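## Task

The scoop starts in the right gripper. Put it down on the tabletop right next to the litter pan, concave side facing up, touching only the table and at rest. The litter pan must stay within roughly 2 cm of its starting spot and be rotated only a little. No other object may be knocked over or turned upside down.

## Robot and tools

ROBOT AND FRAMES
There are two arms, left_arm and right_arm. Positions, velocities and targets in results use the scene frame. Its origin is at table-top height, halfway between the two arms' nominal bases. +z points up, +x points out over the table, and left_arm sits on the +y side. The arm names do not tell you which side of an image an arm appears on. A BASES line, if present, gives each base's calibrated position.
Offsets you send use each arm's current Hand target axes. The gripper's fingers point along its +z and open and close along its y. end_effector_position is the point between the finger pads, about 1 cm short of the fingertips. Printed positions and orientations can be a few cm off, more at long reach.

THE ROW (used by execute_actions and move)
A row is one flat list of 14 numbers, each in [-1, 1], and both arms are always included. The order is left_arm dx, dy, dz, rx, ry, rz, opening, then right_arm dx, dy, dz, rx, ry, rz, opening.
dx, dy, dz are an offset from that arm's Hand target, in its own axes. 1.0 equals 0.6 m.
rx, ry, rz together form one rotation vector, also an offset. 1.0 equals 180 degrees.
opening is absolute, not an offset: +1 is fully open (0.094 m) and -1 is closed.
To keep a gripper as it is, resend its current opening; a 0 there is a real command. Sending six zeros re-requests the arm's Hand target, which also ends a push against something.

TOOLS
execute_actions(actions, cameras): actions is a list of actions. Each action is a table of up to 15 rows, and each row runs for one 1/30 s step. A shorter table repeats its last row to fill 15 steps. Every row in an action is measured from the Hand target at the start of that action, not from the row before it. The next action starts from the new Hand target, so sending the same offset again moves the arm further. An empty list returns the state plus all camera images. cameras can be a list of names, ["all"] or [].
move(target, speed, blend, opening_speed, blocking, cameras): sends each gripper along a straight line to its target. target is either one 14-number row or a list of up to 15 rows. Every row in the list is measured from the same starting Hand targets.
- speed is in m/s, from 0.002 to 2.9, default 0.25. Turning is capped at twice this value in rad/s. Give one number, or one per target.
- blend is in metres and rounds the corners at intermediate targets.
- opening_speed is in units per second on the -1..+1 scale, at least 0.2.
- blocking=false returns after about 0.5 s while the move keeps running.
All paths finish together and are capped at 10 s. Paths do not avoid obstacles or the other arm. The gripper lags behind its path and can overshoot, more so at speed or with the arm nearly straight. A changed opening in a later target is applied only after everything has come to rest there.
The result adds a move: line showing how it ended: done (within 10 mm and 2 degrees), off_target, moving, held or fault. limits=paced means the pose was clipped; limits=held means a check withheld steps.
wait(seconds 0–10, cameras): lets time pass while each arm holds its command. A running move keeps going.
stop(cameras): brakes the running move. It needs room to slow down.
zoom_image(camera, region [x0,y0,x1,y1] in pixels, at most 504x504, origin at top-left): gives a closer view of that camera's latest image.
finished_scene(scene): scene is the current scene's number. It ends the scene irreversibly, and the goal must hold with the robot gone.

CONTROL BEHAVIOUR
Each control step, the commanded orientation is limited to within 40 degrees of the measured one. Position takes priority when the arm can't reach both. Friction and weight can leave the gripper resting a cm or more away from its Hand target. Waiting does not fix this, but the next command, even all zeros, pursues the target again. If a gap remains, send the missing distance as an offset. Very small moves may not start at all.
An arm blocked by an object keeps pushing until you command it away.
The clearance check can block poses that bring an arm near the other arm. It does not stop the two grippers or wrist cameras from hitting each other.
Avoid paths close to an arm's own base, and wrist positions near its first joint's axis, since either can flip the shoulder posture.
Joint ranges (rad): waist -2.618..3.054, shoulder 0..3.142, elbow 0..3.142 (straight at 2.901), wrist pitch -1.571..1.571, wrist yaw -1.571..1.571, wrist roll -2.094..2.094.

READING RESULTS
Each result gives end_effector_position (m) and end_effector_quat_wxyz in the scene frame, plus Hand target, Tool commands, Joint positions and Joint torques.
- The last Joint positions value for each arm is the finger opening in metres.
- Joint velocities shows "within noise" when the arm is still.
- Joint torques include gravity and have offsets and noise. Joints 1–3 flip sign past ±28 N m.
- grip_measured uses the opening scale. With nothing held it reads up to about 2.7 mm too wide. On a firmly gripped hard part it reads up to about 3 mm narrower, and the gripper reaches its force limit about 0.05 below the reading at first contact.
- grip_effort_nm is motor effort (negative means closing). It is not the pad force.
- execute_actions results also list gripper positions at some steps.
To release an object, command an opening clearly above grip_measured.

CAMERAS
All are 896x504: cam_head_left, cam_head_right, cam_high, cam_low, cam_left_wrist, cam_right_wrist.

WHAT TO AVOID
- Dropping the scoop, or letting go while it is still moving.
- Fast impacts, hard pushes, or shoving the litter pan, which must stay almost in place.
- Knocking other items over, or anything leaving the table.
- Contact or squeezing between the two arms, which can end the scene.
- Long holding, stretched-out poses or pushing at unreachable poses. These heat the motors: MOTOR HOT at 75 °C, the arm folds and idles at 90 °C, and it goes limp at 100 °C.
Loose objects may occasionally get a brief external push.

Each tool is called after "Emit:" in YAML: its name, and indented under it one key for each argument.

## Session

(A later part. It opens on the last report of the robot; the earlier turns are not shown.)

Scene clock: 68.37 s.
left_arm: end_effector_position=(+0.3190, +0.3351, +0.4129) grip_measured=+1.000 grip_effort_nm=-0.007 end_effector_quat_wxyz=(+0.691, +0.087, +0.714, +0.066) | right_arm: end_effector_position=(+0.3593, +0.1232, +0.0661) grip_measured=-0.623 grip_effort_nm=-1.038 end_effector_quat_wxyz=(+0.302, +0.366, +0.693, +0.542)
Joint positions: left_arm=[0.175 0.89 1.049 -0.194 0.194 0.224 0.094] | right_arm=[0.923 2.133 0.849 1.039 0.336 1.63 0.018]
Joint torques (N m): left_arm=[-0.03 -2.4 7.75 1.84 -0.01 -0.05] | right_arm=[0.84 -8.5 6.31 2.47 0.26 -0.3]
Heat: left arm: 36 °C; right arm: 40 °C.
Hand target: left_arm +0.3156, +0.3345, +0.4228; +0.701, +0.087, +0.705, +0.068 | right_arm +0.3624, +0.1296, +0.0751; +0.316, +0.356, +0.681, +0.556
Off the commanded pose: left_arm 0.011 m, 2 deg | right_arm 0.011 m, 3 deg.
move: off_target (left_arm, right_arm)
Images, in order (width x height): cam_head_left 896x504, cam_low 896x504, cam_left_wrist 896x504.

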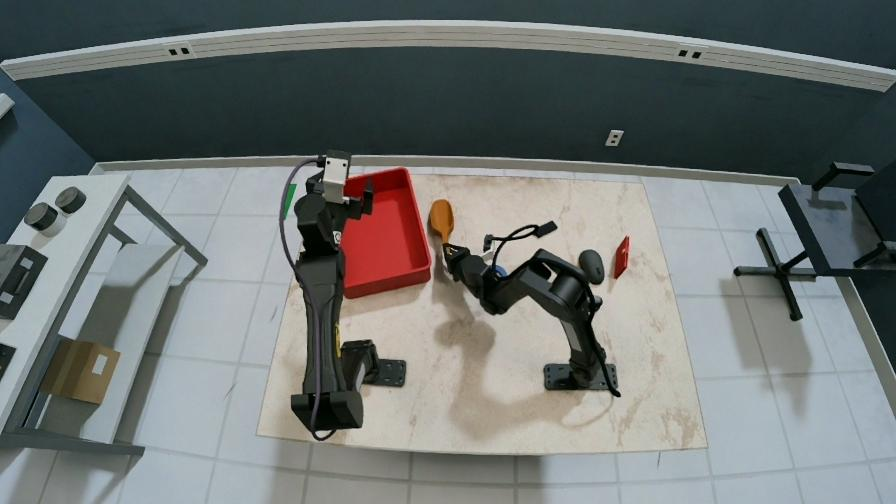

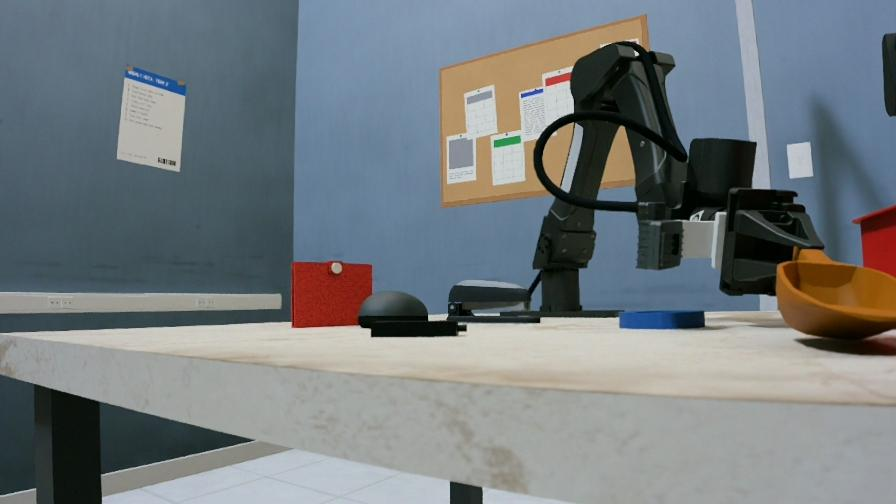

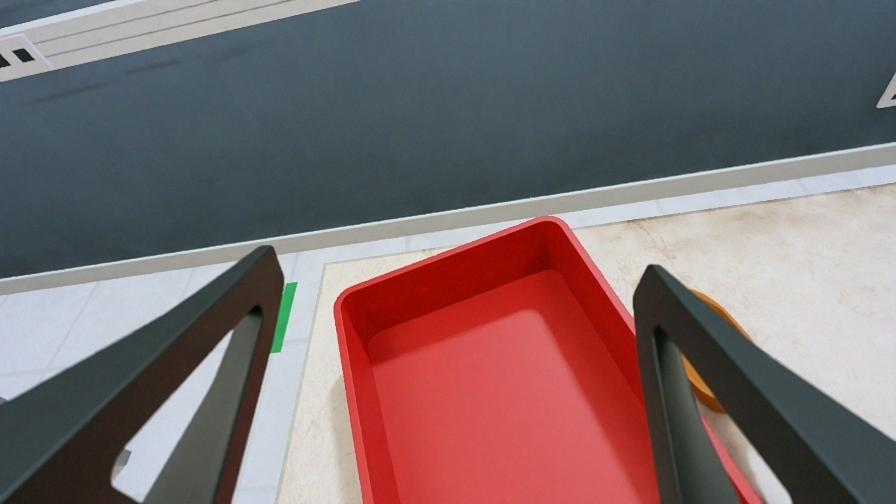

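Emit:
move:
  target: [0,0,0,0,0,0,1,0.001,-0.041,0.0075,-0.041,-0.005,-0.015,-0.98]
  speed: 0.04
  cameras: ["cam_head_left","cam_low","cam_right_wrist"]

Emit:
zoom_image:
  camera: "cam_low"
  region: [600, 150, 896, 400]

Emit:
zoom_image:
  camera: "cam_head_left"
  region: [390, 150, 550, 310]

Scene clock: 76.93 s.
left_arm: end_effector_position=(+0.3190, +0.3351, +0.4129) grip_measured=+1.000 grip_effort_nm=-0.002 end_effector_quat_wxyz=(+0.691, +0.087, +0.714, +0.066) | right_arm: end_effector_position=(+0.3624, +0.1265, +0.0507) grip_measured=-0.623 grip_effort_nm=-1.038 end_effector_quat_wxyz=(+0.342, +0.334, +0.656, +0.584)
Joint positions: left_arm=[0.175 0.89 1.049 -0.194 0.194 0.224 0.094] | right_arm=[0.928 2.331 0.863 1.377 0.357 1.544 0.018]
Joint torques (N m): left_arm=[-0.01 -2.36 7.76 1.86 0 -0.03] | right_arm=[0.8 -7.56 5.03 2.53 0.23 -0.37]
Heat: left arm: 37 °C; right arm: 41 °C.
Hand target: left_arm +0.3156, +0.3345, +0.4228; +0.701, +0.087, +0.705, +0.068 | right_arm +0.3626, +0.1294, +0.0501; +0.357, +0.323, +0.650, +0.588
Off the commanded pose: left_arm 0.011 m, 2 deg | right_arm 0.003 m, 2 deg.
move: off_target (left_arm)
Images, in order (width x height): cam_head_left 896x504, cam_low 896x504, cam_right_wrist 896x504.

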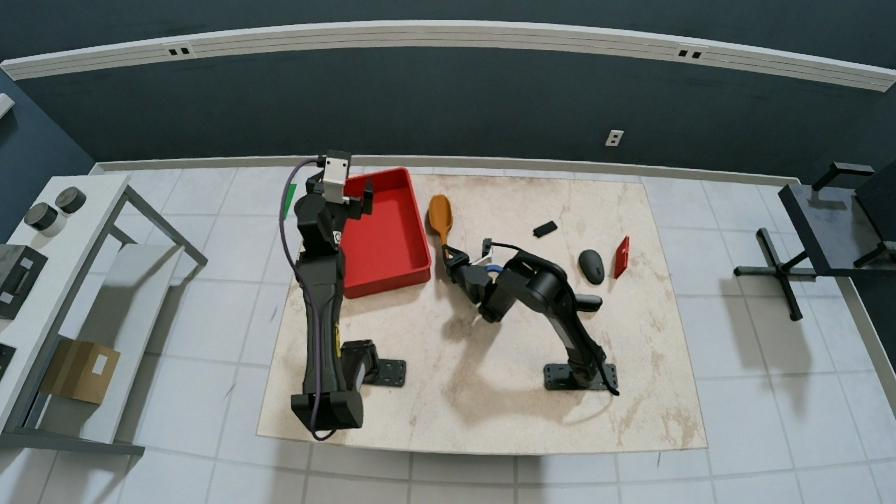

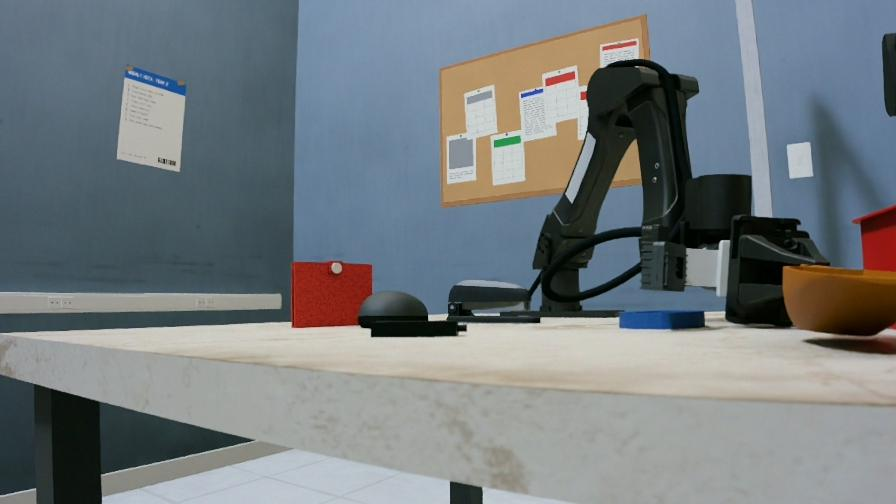

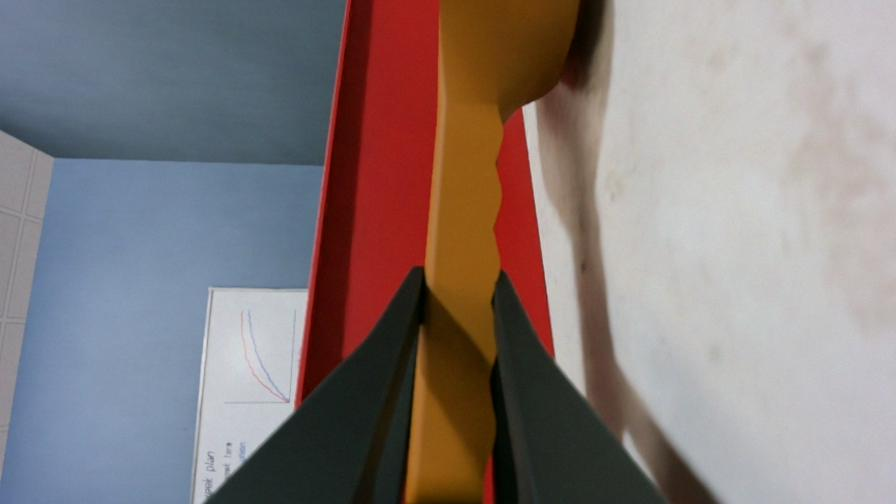

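Scaled by 1.703.

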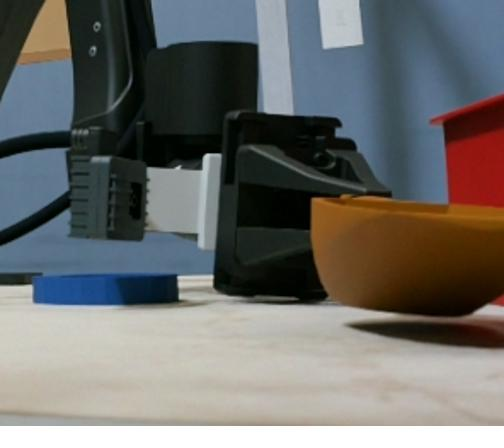

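Scaled by 3.150.

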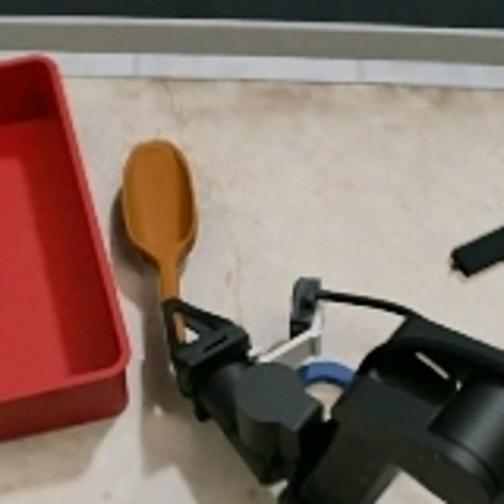

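Emit:
move:
  target: [0,0,0,0,0,0,1,0,0.005,0,0.041,0.004,0.015,-0.98]
  speed: 0.04
  cameras: ["cam_head_left","cam_low","cam_right_wrist"]

Emit:
zoom_image:
  camera: "cam_low"
  region: [600, 150, 896, 400]

Scene clock: 85.87 s.
left_arm: end_effector_position=(+0.3190, +0.3351, +0.4129) grip_measured=+1.000 grip_effort_nm=-0.007 end_effector_quat_wxyz=(+0.691, +0.087, +0.714, +0.066) | right_arm: end_effector_position=(+0.3634, +0.1261, +0.0510) grip_measured=-0.623 grip_effort_nm=-1.038 end_effector_quat_wxyz=(+0.324, +0.357, +0.669, +0.566)
Joint positions: left_arm=[0.175 0.89 1.049 -0.194 0.194 0.224 0.094] | right_arm=[0.928 2.27 0.865 1.245 0.363 1.6 0.018]
Joint torques (N m): left_arm=[-0.03 -2.41 7.83 1.83 0 -0.05] | right_arm=[0.31 -13.37 4.71 1.18 -0.01 0]
Heat: left arm: 37 °C; right arm: 42 °C.
Hand target: left_arm +0.3156, +0.3345, +0.4228; +0.701, +0.087, +0.705, +0.068 | right_arm +0.3626, +0.1296, +0.0531; +0.318, +0.357, +0.681, +0.555
Off the commanded pose: left_arm 0.011 m, 2 deg | right_arm 0.004 m, 2 deg.
move: off_target (left_arm)
Images, in order (width x height): cam_head_left 896x504, cam_low 896x504, cam_right_wrist 896x504.

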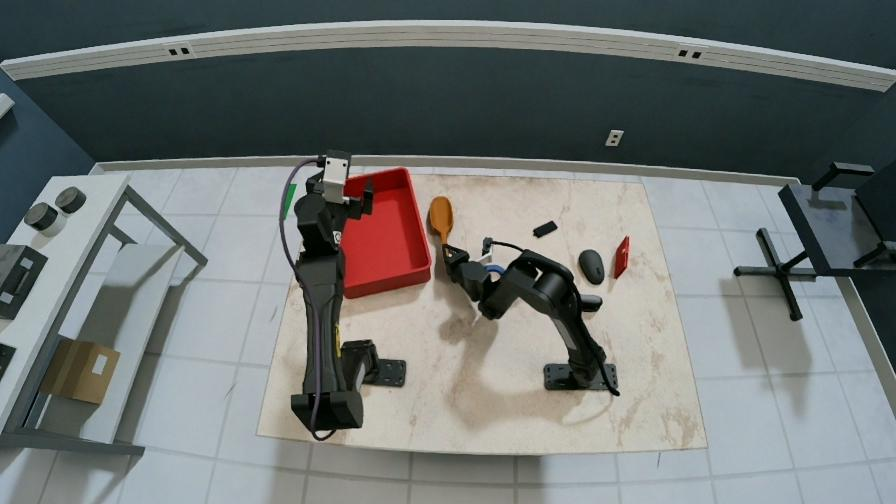

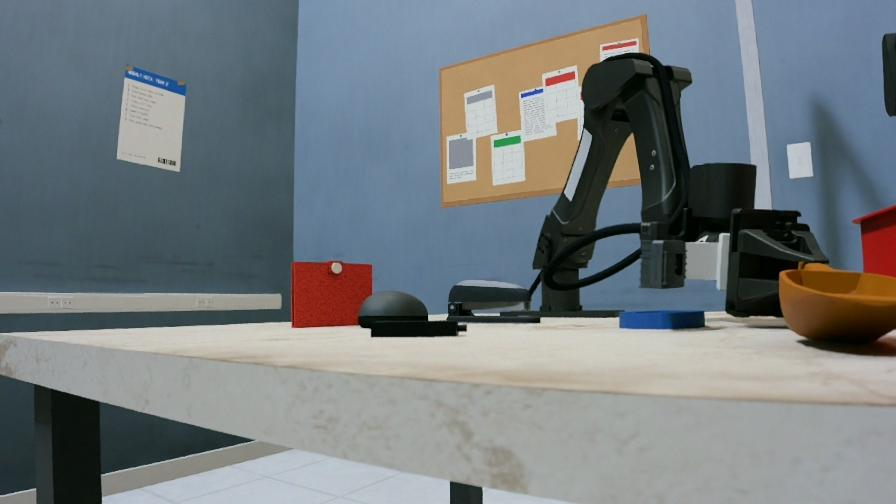

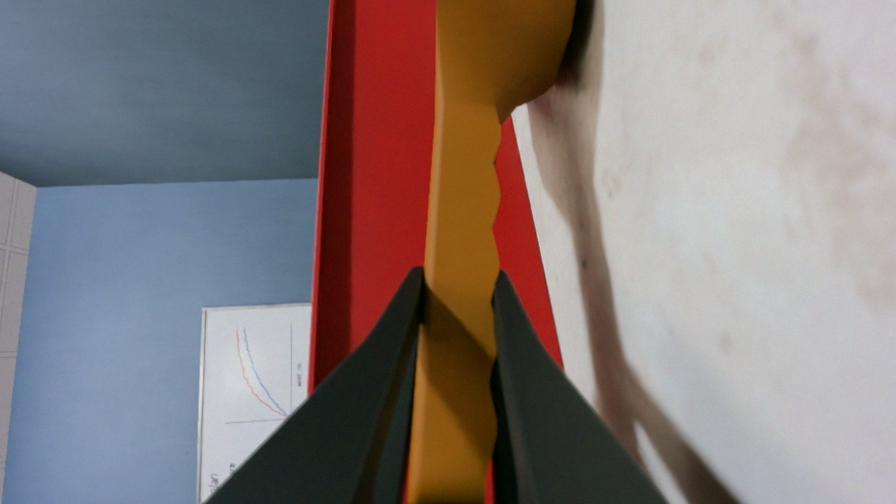

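Scaled by 1.703.

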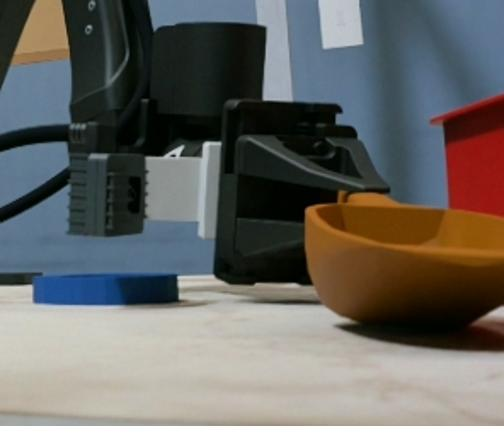

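Emit:
move:
  target: [0,0,0,0,0,0,1,0,-0.013,0,0.018,0.002,0.007,-0.98]
  speed: 0.03
  cameras: ["cam_head_left","cam_low","cam_right_wrist"]

Emit:
zoom_image:
  camera: "cam_low"
  region: [600, 150, 896, 400]

Emit:
zoom_image:
  camera: "cam_head_left"
  region: [390, 150, 550, 310]

Scene clock: 91.73 s.
left_arm: end_effector_position=(+0.3190, +0.3351, +0.4129) grip_measured=+1.000 grip_effort_nm=-0.007 end_effector_quat_wxyz=(+0.691, +0.087, +0.714, +0.066) | right_arm: end_effector_position=(+0.3637, +0.1269, +0.0534) grip_measured=-0.623 grip_effort_nm=-1.028 end_effector_quat_wxyz=(+0.311, +0.370, +0.670, +0.563)
Joint positions: left_arm=[0.175 0.89 1.049 -0.194 0.194 0.224 0.094] | right_arm=[0.928 2.242 0.87 1.187 0.362 1.637 0.018]
Joint torques (N m): left_arm=[-0.02 -2.35 7.68 1.84 -0.03 -0.03] | right_arm=[-0.01 -12.67 4.59 0.93 -0.15 0.04]
Heat: left arm: 38 °C; right arm: 40 °C.
Hand target: left_arm +0.3156, +0.3345, +0.4228; +0.701, +0.087, +0.705, +0.068 | right_arm +0.3616, +0.1286, +0.0453; +0.299, +0.371, +0.693, +0.540
Off the commanded pose: left_arm 0.011 m, 2 deg | right_arm 0.008 m, 4 deg.
move: off_target (left_arm, right_arm)
Images, in order (width x height): cam_head_left 896x504, cam_low 896x504, cam_right_wrist 896x504.

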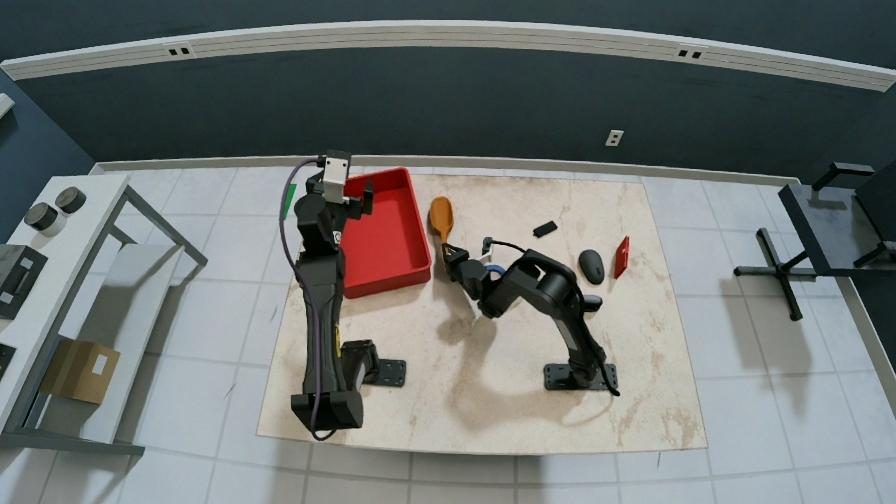

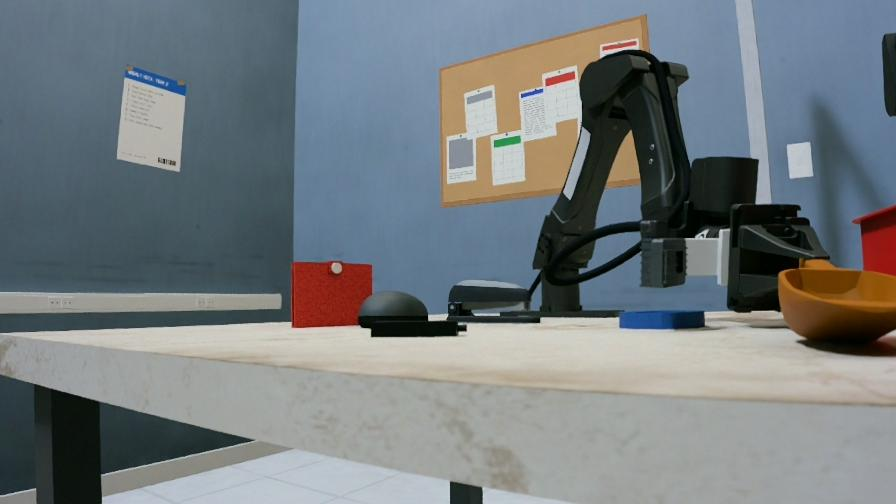

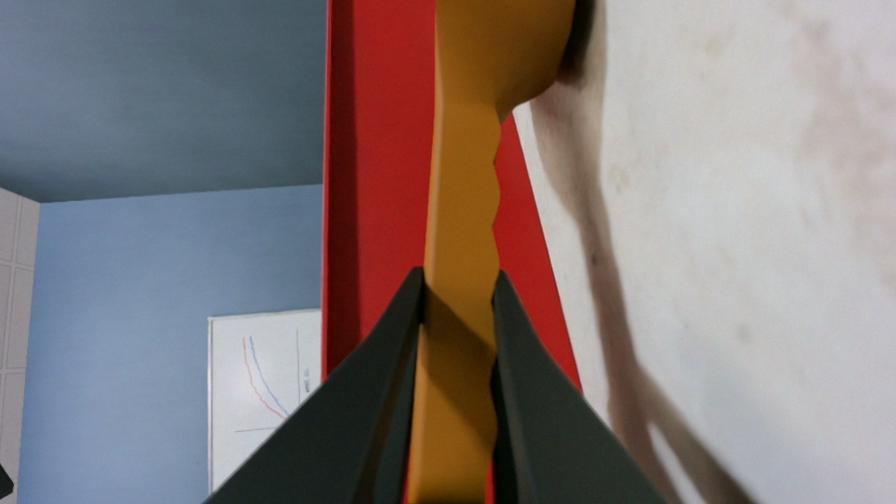

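Scaled by 1.703.

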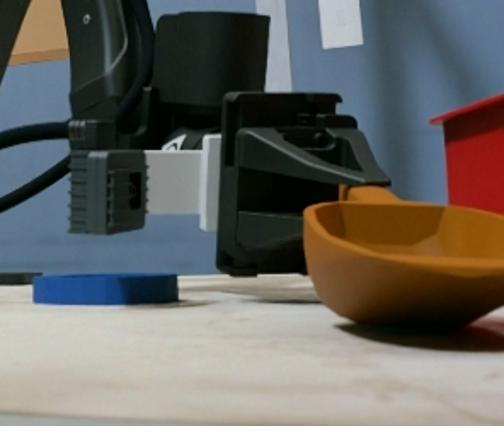

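Scaled by 3.150.

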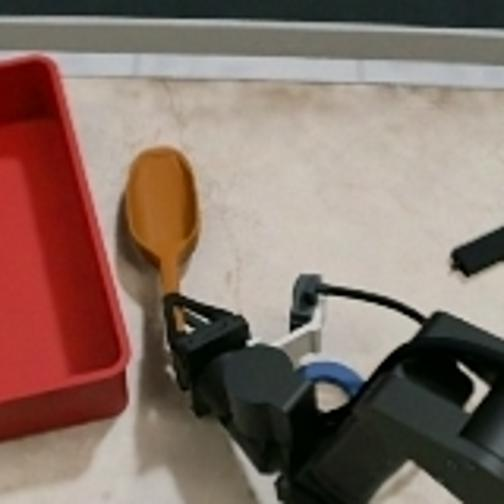

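Emit:
move:
  target: [0,0,0,0,0,0,1,0,0.01,0,0,0,0,-0.98]
  speed: 0.03

Emit:
move:
  target: [0,0,0,0,0,0,1,0,0,0,0,0,0,0.1]
  opening_speed: 0.2
  cameras: ["cam_head_left","cam_low","cam_right_wrist"]

Emit:
zoom_image:
  camera: "cam_low"
  region: [600, 150, 896, 400]

Emit:
zoom_image:
  camera: "cam_head_left"
  region: [390, 150, 550, 310]

Scene clock: 97.00 s.
left_arm: end_effector_position=(+0.3190, +0.3351, +0.4129) grip_measured=+1.000 grip_effort_nm=-0.007 end_effector_quat_wxyz=(+0.691, +0.087, +0.714, +0.066) | right_arm: end_effector_position=(+0.3640, +0.1275, +0.0551) grip_measured=-0.623 grip_effort_nm=-1.033 end_effector_quat_wxyz=(+0.310, +0.372, +0.674, +0.558)
Joint positions: left_arm=[0.175 0.89 1.049 -0.194 0.194 0.224 0.094] | right_arm=[0.928 2.225 0.874 1.153 0.361 1.639 0.018]
Joint torques (N m): left_arm=[-0.1 -2.36 7.76 1.84 -0.03 -0.03] | right_arm=[-0.14 -12.83 4.93 1 -0.16 0.03]
Heat: left arm: 38 °C; right arm: 39 °C.
Hand target: left_arm +0.3156, +0.3345, +0.4228; +0.701, +0.087, +0.705, +0.068 | right_arm +0.3627, +0.1294, +0.0511; +0.299, +0.371, +0.693, +0.540
Off the commanded pose: left_arm 0.011 m, 2 deg | right_arm 0.005 m, 3 deg.
move: off_target (left_arm, right_arm)

Scene clock: 102.60 s.
left_arm: end_effector_position=(+0.3190, +0.3351, +0.4129) grip_measured=+1.000 grip_effort_nm=-0.007 end_effector_quat_wxyz=(+0.691, +0.087, +0.714, +0.066) | right_arm: end_effector_position=(+0.3590, +0.1273, +0.0364) grip_measured=+0.098 grip_effort_nm=0.125 end_effector_quat_wxyz=(+0.293, +0.374, +0.700, +0.534)
Joint positions: left_arm=[0.175 0.89 1.049 -0.194 0.194 0.224 0.094] | right_arm=[0.928 2.225 0.874 1.073 0.338 1.655 0.052]
Joint torques (N m): left_arm=[-0.14 -2.3 7.71 1.85 -0.02 -0.04] | right_arm=[-0.16 -13 5.15 1.78 0.11 -0.14]
Heat: left arm: 38 °C; right arm: 39 °C.
Hand target: left_arm +0.3156, +0.3345, +0.4228; +0.701, +0.087, +0.705, +0.068 | right_arm +0.3627, +0.1295, +0.0511; +0.299, +0.371, +0.693, +0.540
Off the commanded pose: left_arm 0.011 m, 2 deg | right_arm 0.015 m, 1 deg.
move: off_target (left_arm, right_arm)
Images, in order (width x height): cam_head_left 896x504, cam_low 896x504, cam_right_wrist 896x504.

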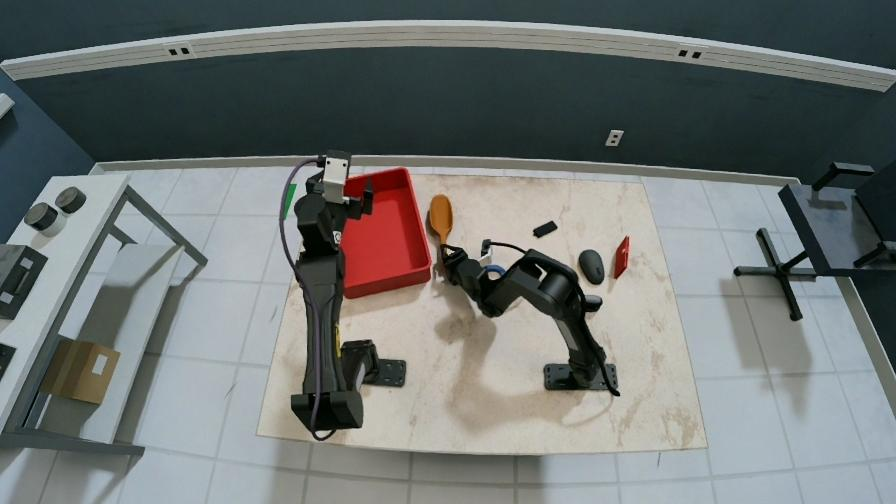

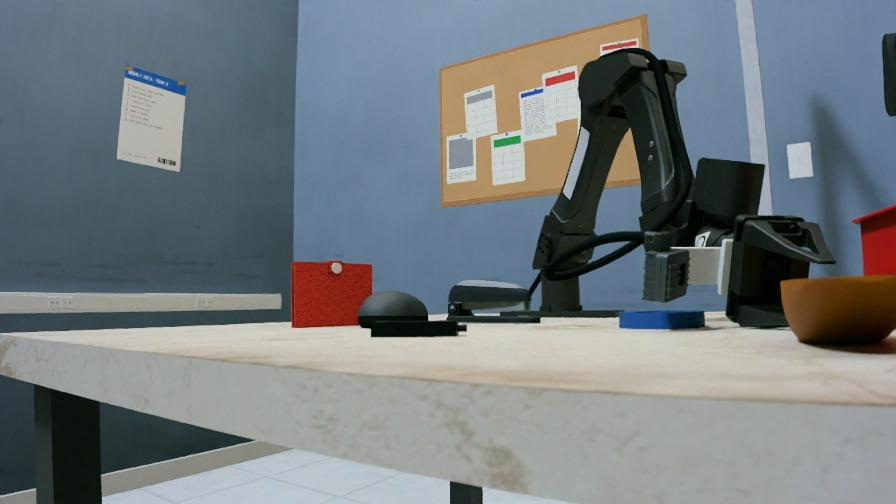

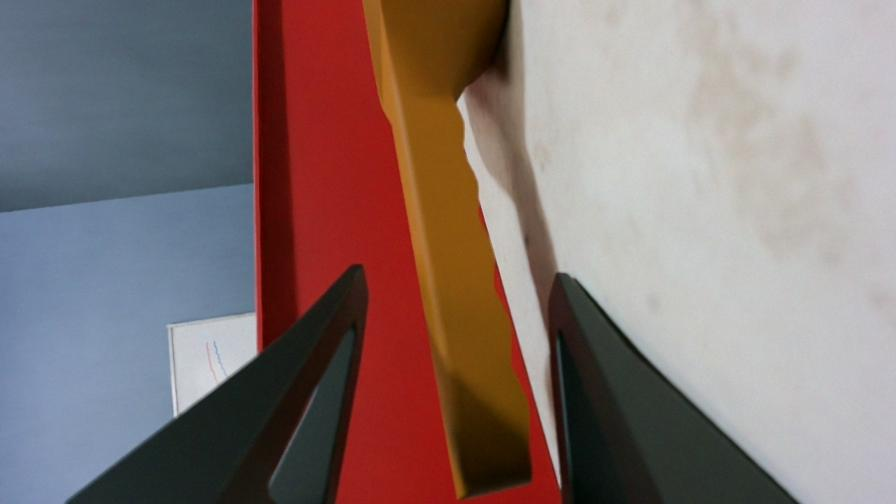

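Scaled by 1.703.

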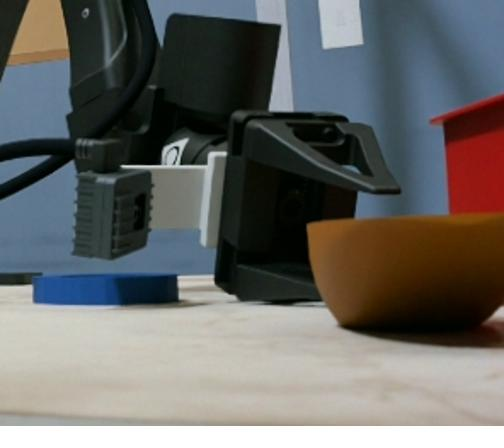

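Scaled by 3.150.

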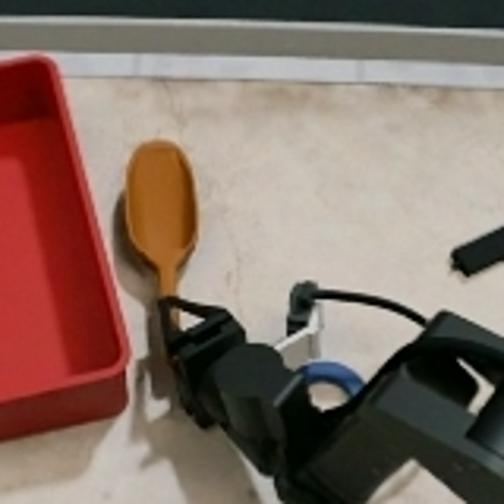

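Emit:
move:
  target:
    - [0,0,0,0,0,0,1,0,-0.021,0.005,0,0,0,0.1]
    - [0,0,0,0,0,0,1,0.038,-0.045,-0.097,0,0,0,0.1]
  speed: 0.06
  cameras: ["cam_head_left","cam_low","cam_right_wrist","cam_high"]

Emit:
zoom_image:
  camera: "cam_low"
  region: [600, 150, 896, 400]

Emit:
zoom_image:
  camera: "cam_head_left"
  region: [390, 150, 550, 310]

Scene clock: 116.50 s.
left_arm: end_effector_position=(+0.3190, +0.3351, +0.4129) grip_measured=+1.000 grip_effort_nm=-0.007 end_effector_quat_wxyz=(+0.691, +0.087, +0.714, +0.066) | right_arm: end_effector_position=(+0.3025, +0.1167, +0.0376) grip_measured=+0.098 grip_effort_nm=0.115 end_effector_quat_wxyz=(+0.295, +0.375, +0.685, +0.551)
Joint positions: left_arm=[0.175 0.89 1.049 -0.194 0.194 0.224 0.094] | right_arm=[1.052 2.187 0.69 1.249 0.46 1.692 0.052]
Joint torques (N m): left_arm=[-0.16 -2.43 7.75 1.84 -0.01 -0.04] | right_arm=[1.06 -11.78 2.21 1.57 0.25 -0.12]
Heat: left arm: 39 °C; right arm: 40 °C.
Hand target: left_arm +0.3156, +0.3345, +0.4228; +0.701, +0.087, +0.705, +0.068 | right_arm +0.2976, +0.1140, +0.0384; +0.299, +0.371, +0.693, +0.540
Off the commanded pose: left_arm 0.011 m, 2 deg | right_arm 0.006 m, 2 deg.
move: off_target (left_arm)
Images, in order (width x height): cam_head_left 896x504, cam_high 896x504, cam_low 896x504, cam_right_wrist 896x504.

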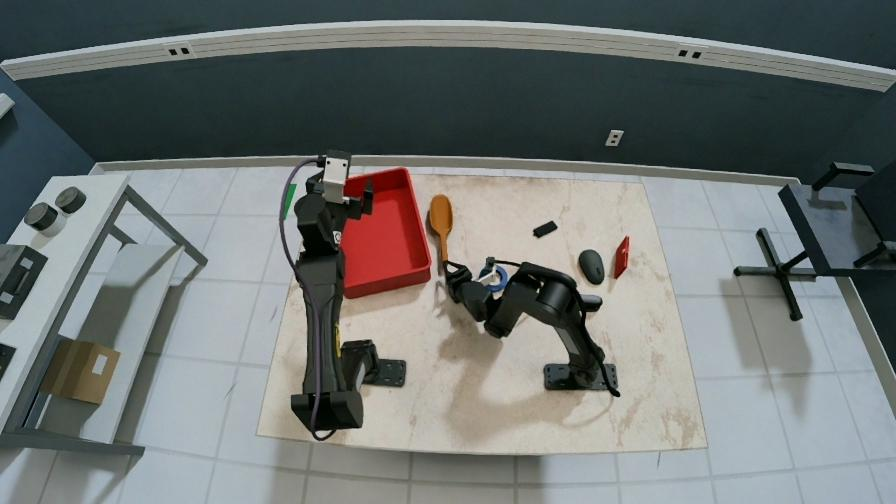

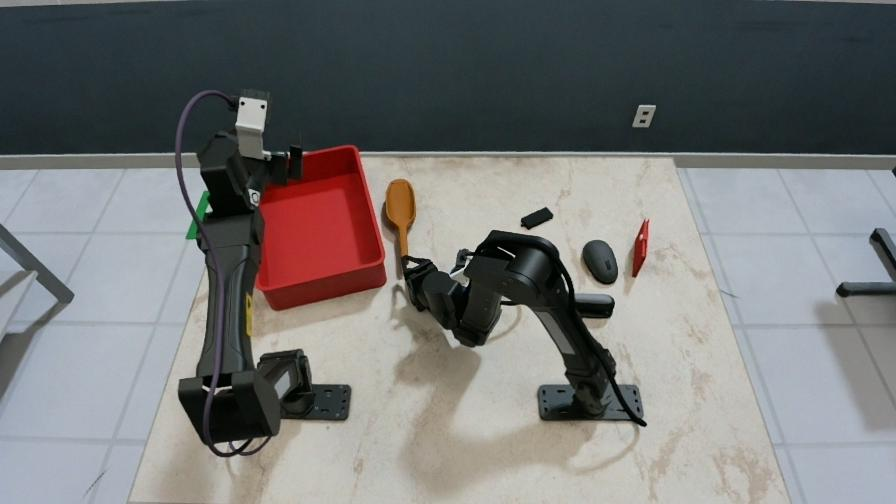

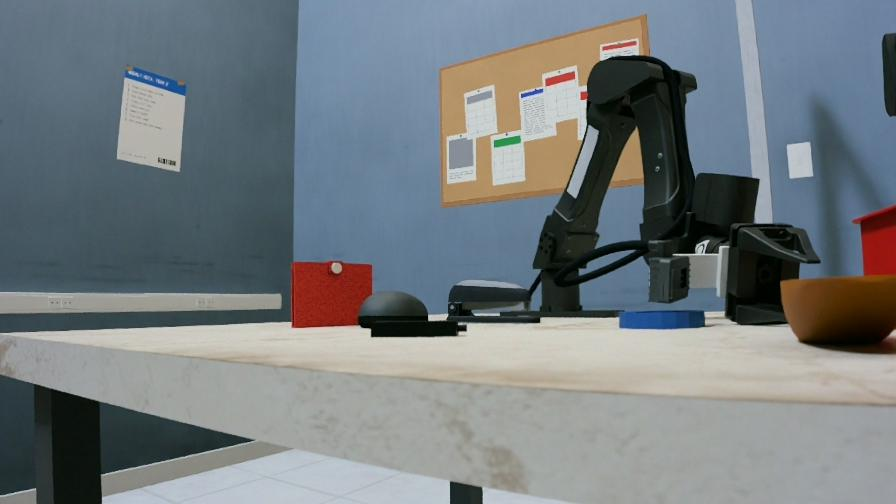

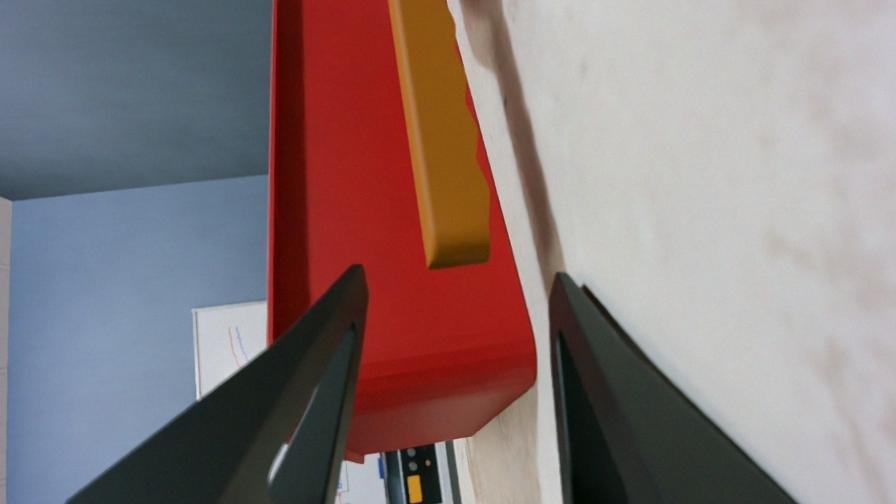

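Scaled by 1.703.

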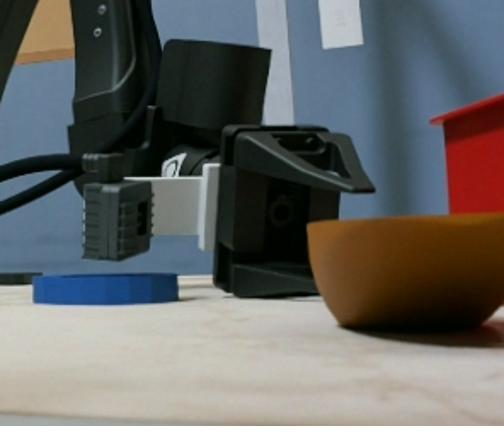

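Scaled by 3.150.

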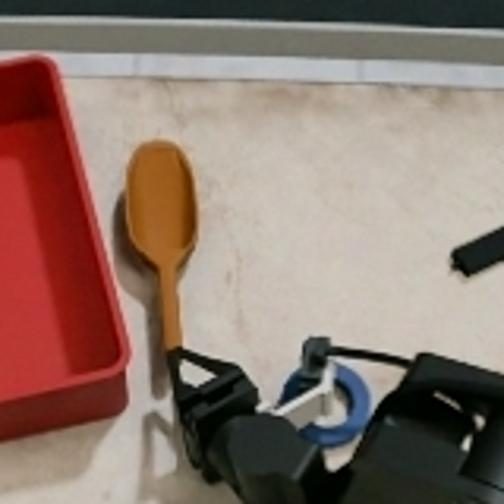

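Emit:
move:
  target:
    - [0,0,0,0,0,0,1,0.006,0.003,-0.058,0,0,0,0.1]
    - [0,0,0,0,0,0,1,0.001,0.326,-0.136,0,0,0,0.1]
  speed: [0.1,0.2]
  cameras: ["cam_head_left","cam_low","cam_high"]

Emit:
zoom_image:
  camera: "cam_head_left"
  region: [390, 150, 550, 310]

Scene clock: 123.97 s.
left_arm: end_effector_position=(+0.3190, +0.3351, +0.4129) grip_measured=+1.000 grip_effort_nm=-0.007 end_effector_quat_wxyz=(+0.691, +0.087, +0.714, +0.066) | right_arm: end_effector_position=(+0.2670, +0.0995, +0.2257) grip_measured=+0.098 grip_effort_nm=0.105 end_effector_quat_wxyz=(+0.292, +0.370, +0.709, +0.525)
Joint positions: left_arm=[0.175 0.89 1.049 -0.194 0.194 0.224 0.094] | right_arm=[1.123 1.434 0.861 0.247 0.517 1.71 0.052]
Joint torques (N m): left_arm=[-0.09 -2.39 7.79 1.86 -0.02 -0.04] | right_arm=[0.34 -8.09 9.44 1.82 0.33 -0.11]
Heat: left arm: 39 °C; right arm: 40 °C.
Hand target: left_arm +0.3156, +0.3345, +0.4228; +0.701, +0.087, +0.705, +0.068 | right_arm +0.2682, +0.0990, +0.2477; +0.299, +0.371, +0.693, +0.540
Off the commanded pose: left_arm 0.011 m, 2 deg | right_arm 0.022 m, 3 deg.
move: off_target (left_arm, right_arm)
Images, in order (width x height): cam_head_left 896x504, cam_high 896x504, cam_low 896x504.

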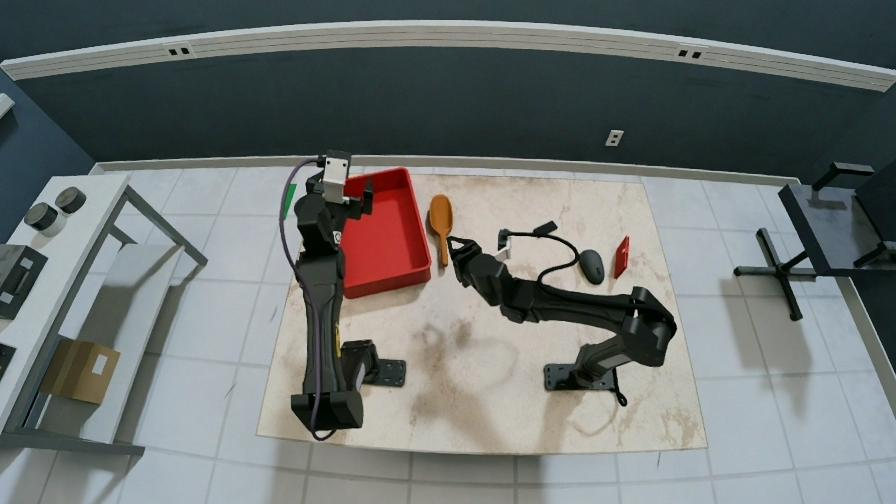

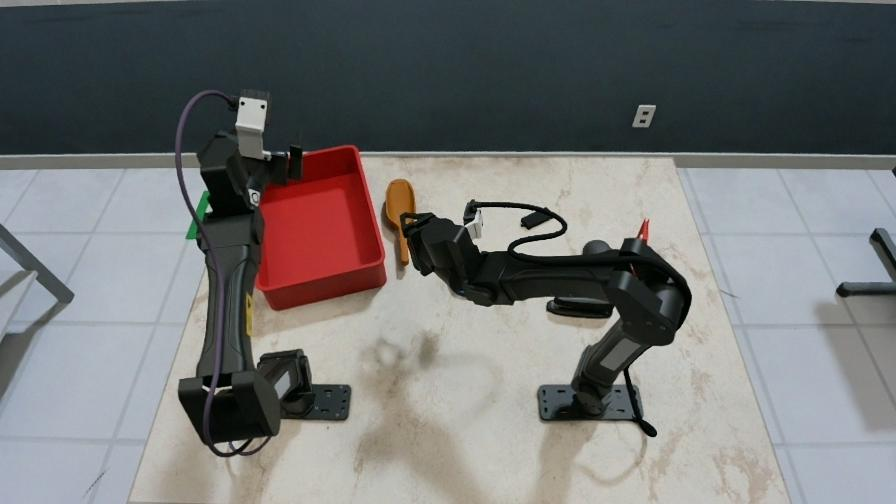

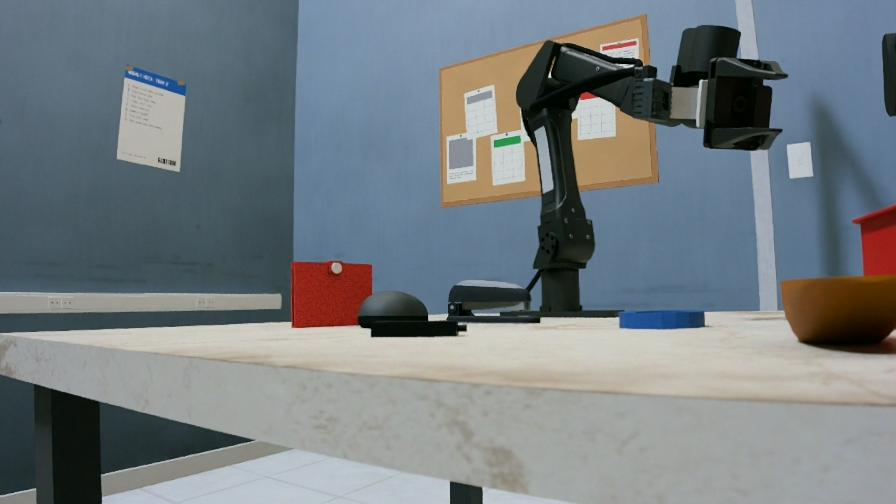

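Scaled by 3.150.

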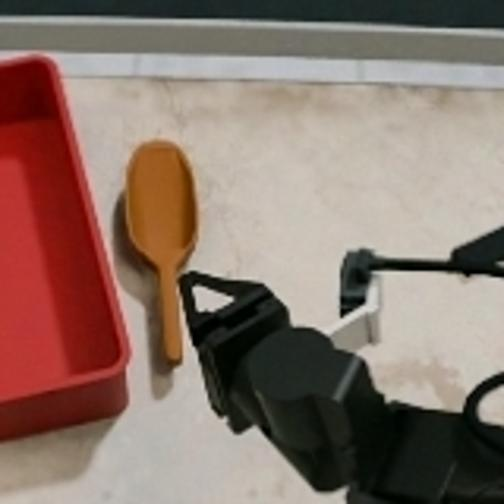

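Emit:
finished_scene:
  scene: 3

The scene is finished: the task was done.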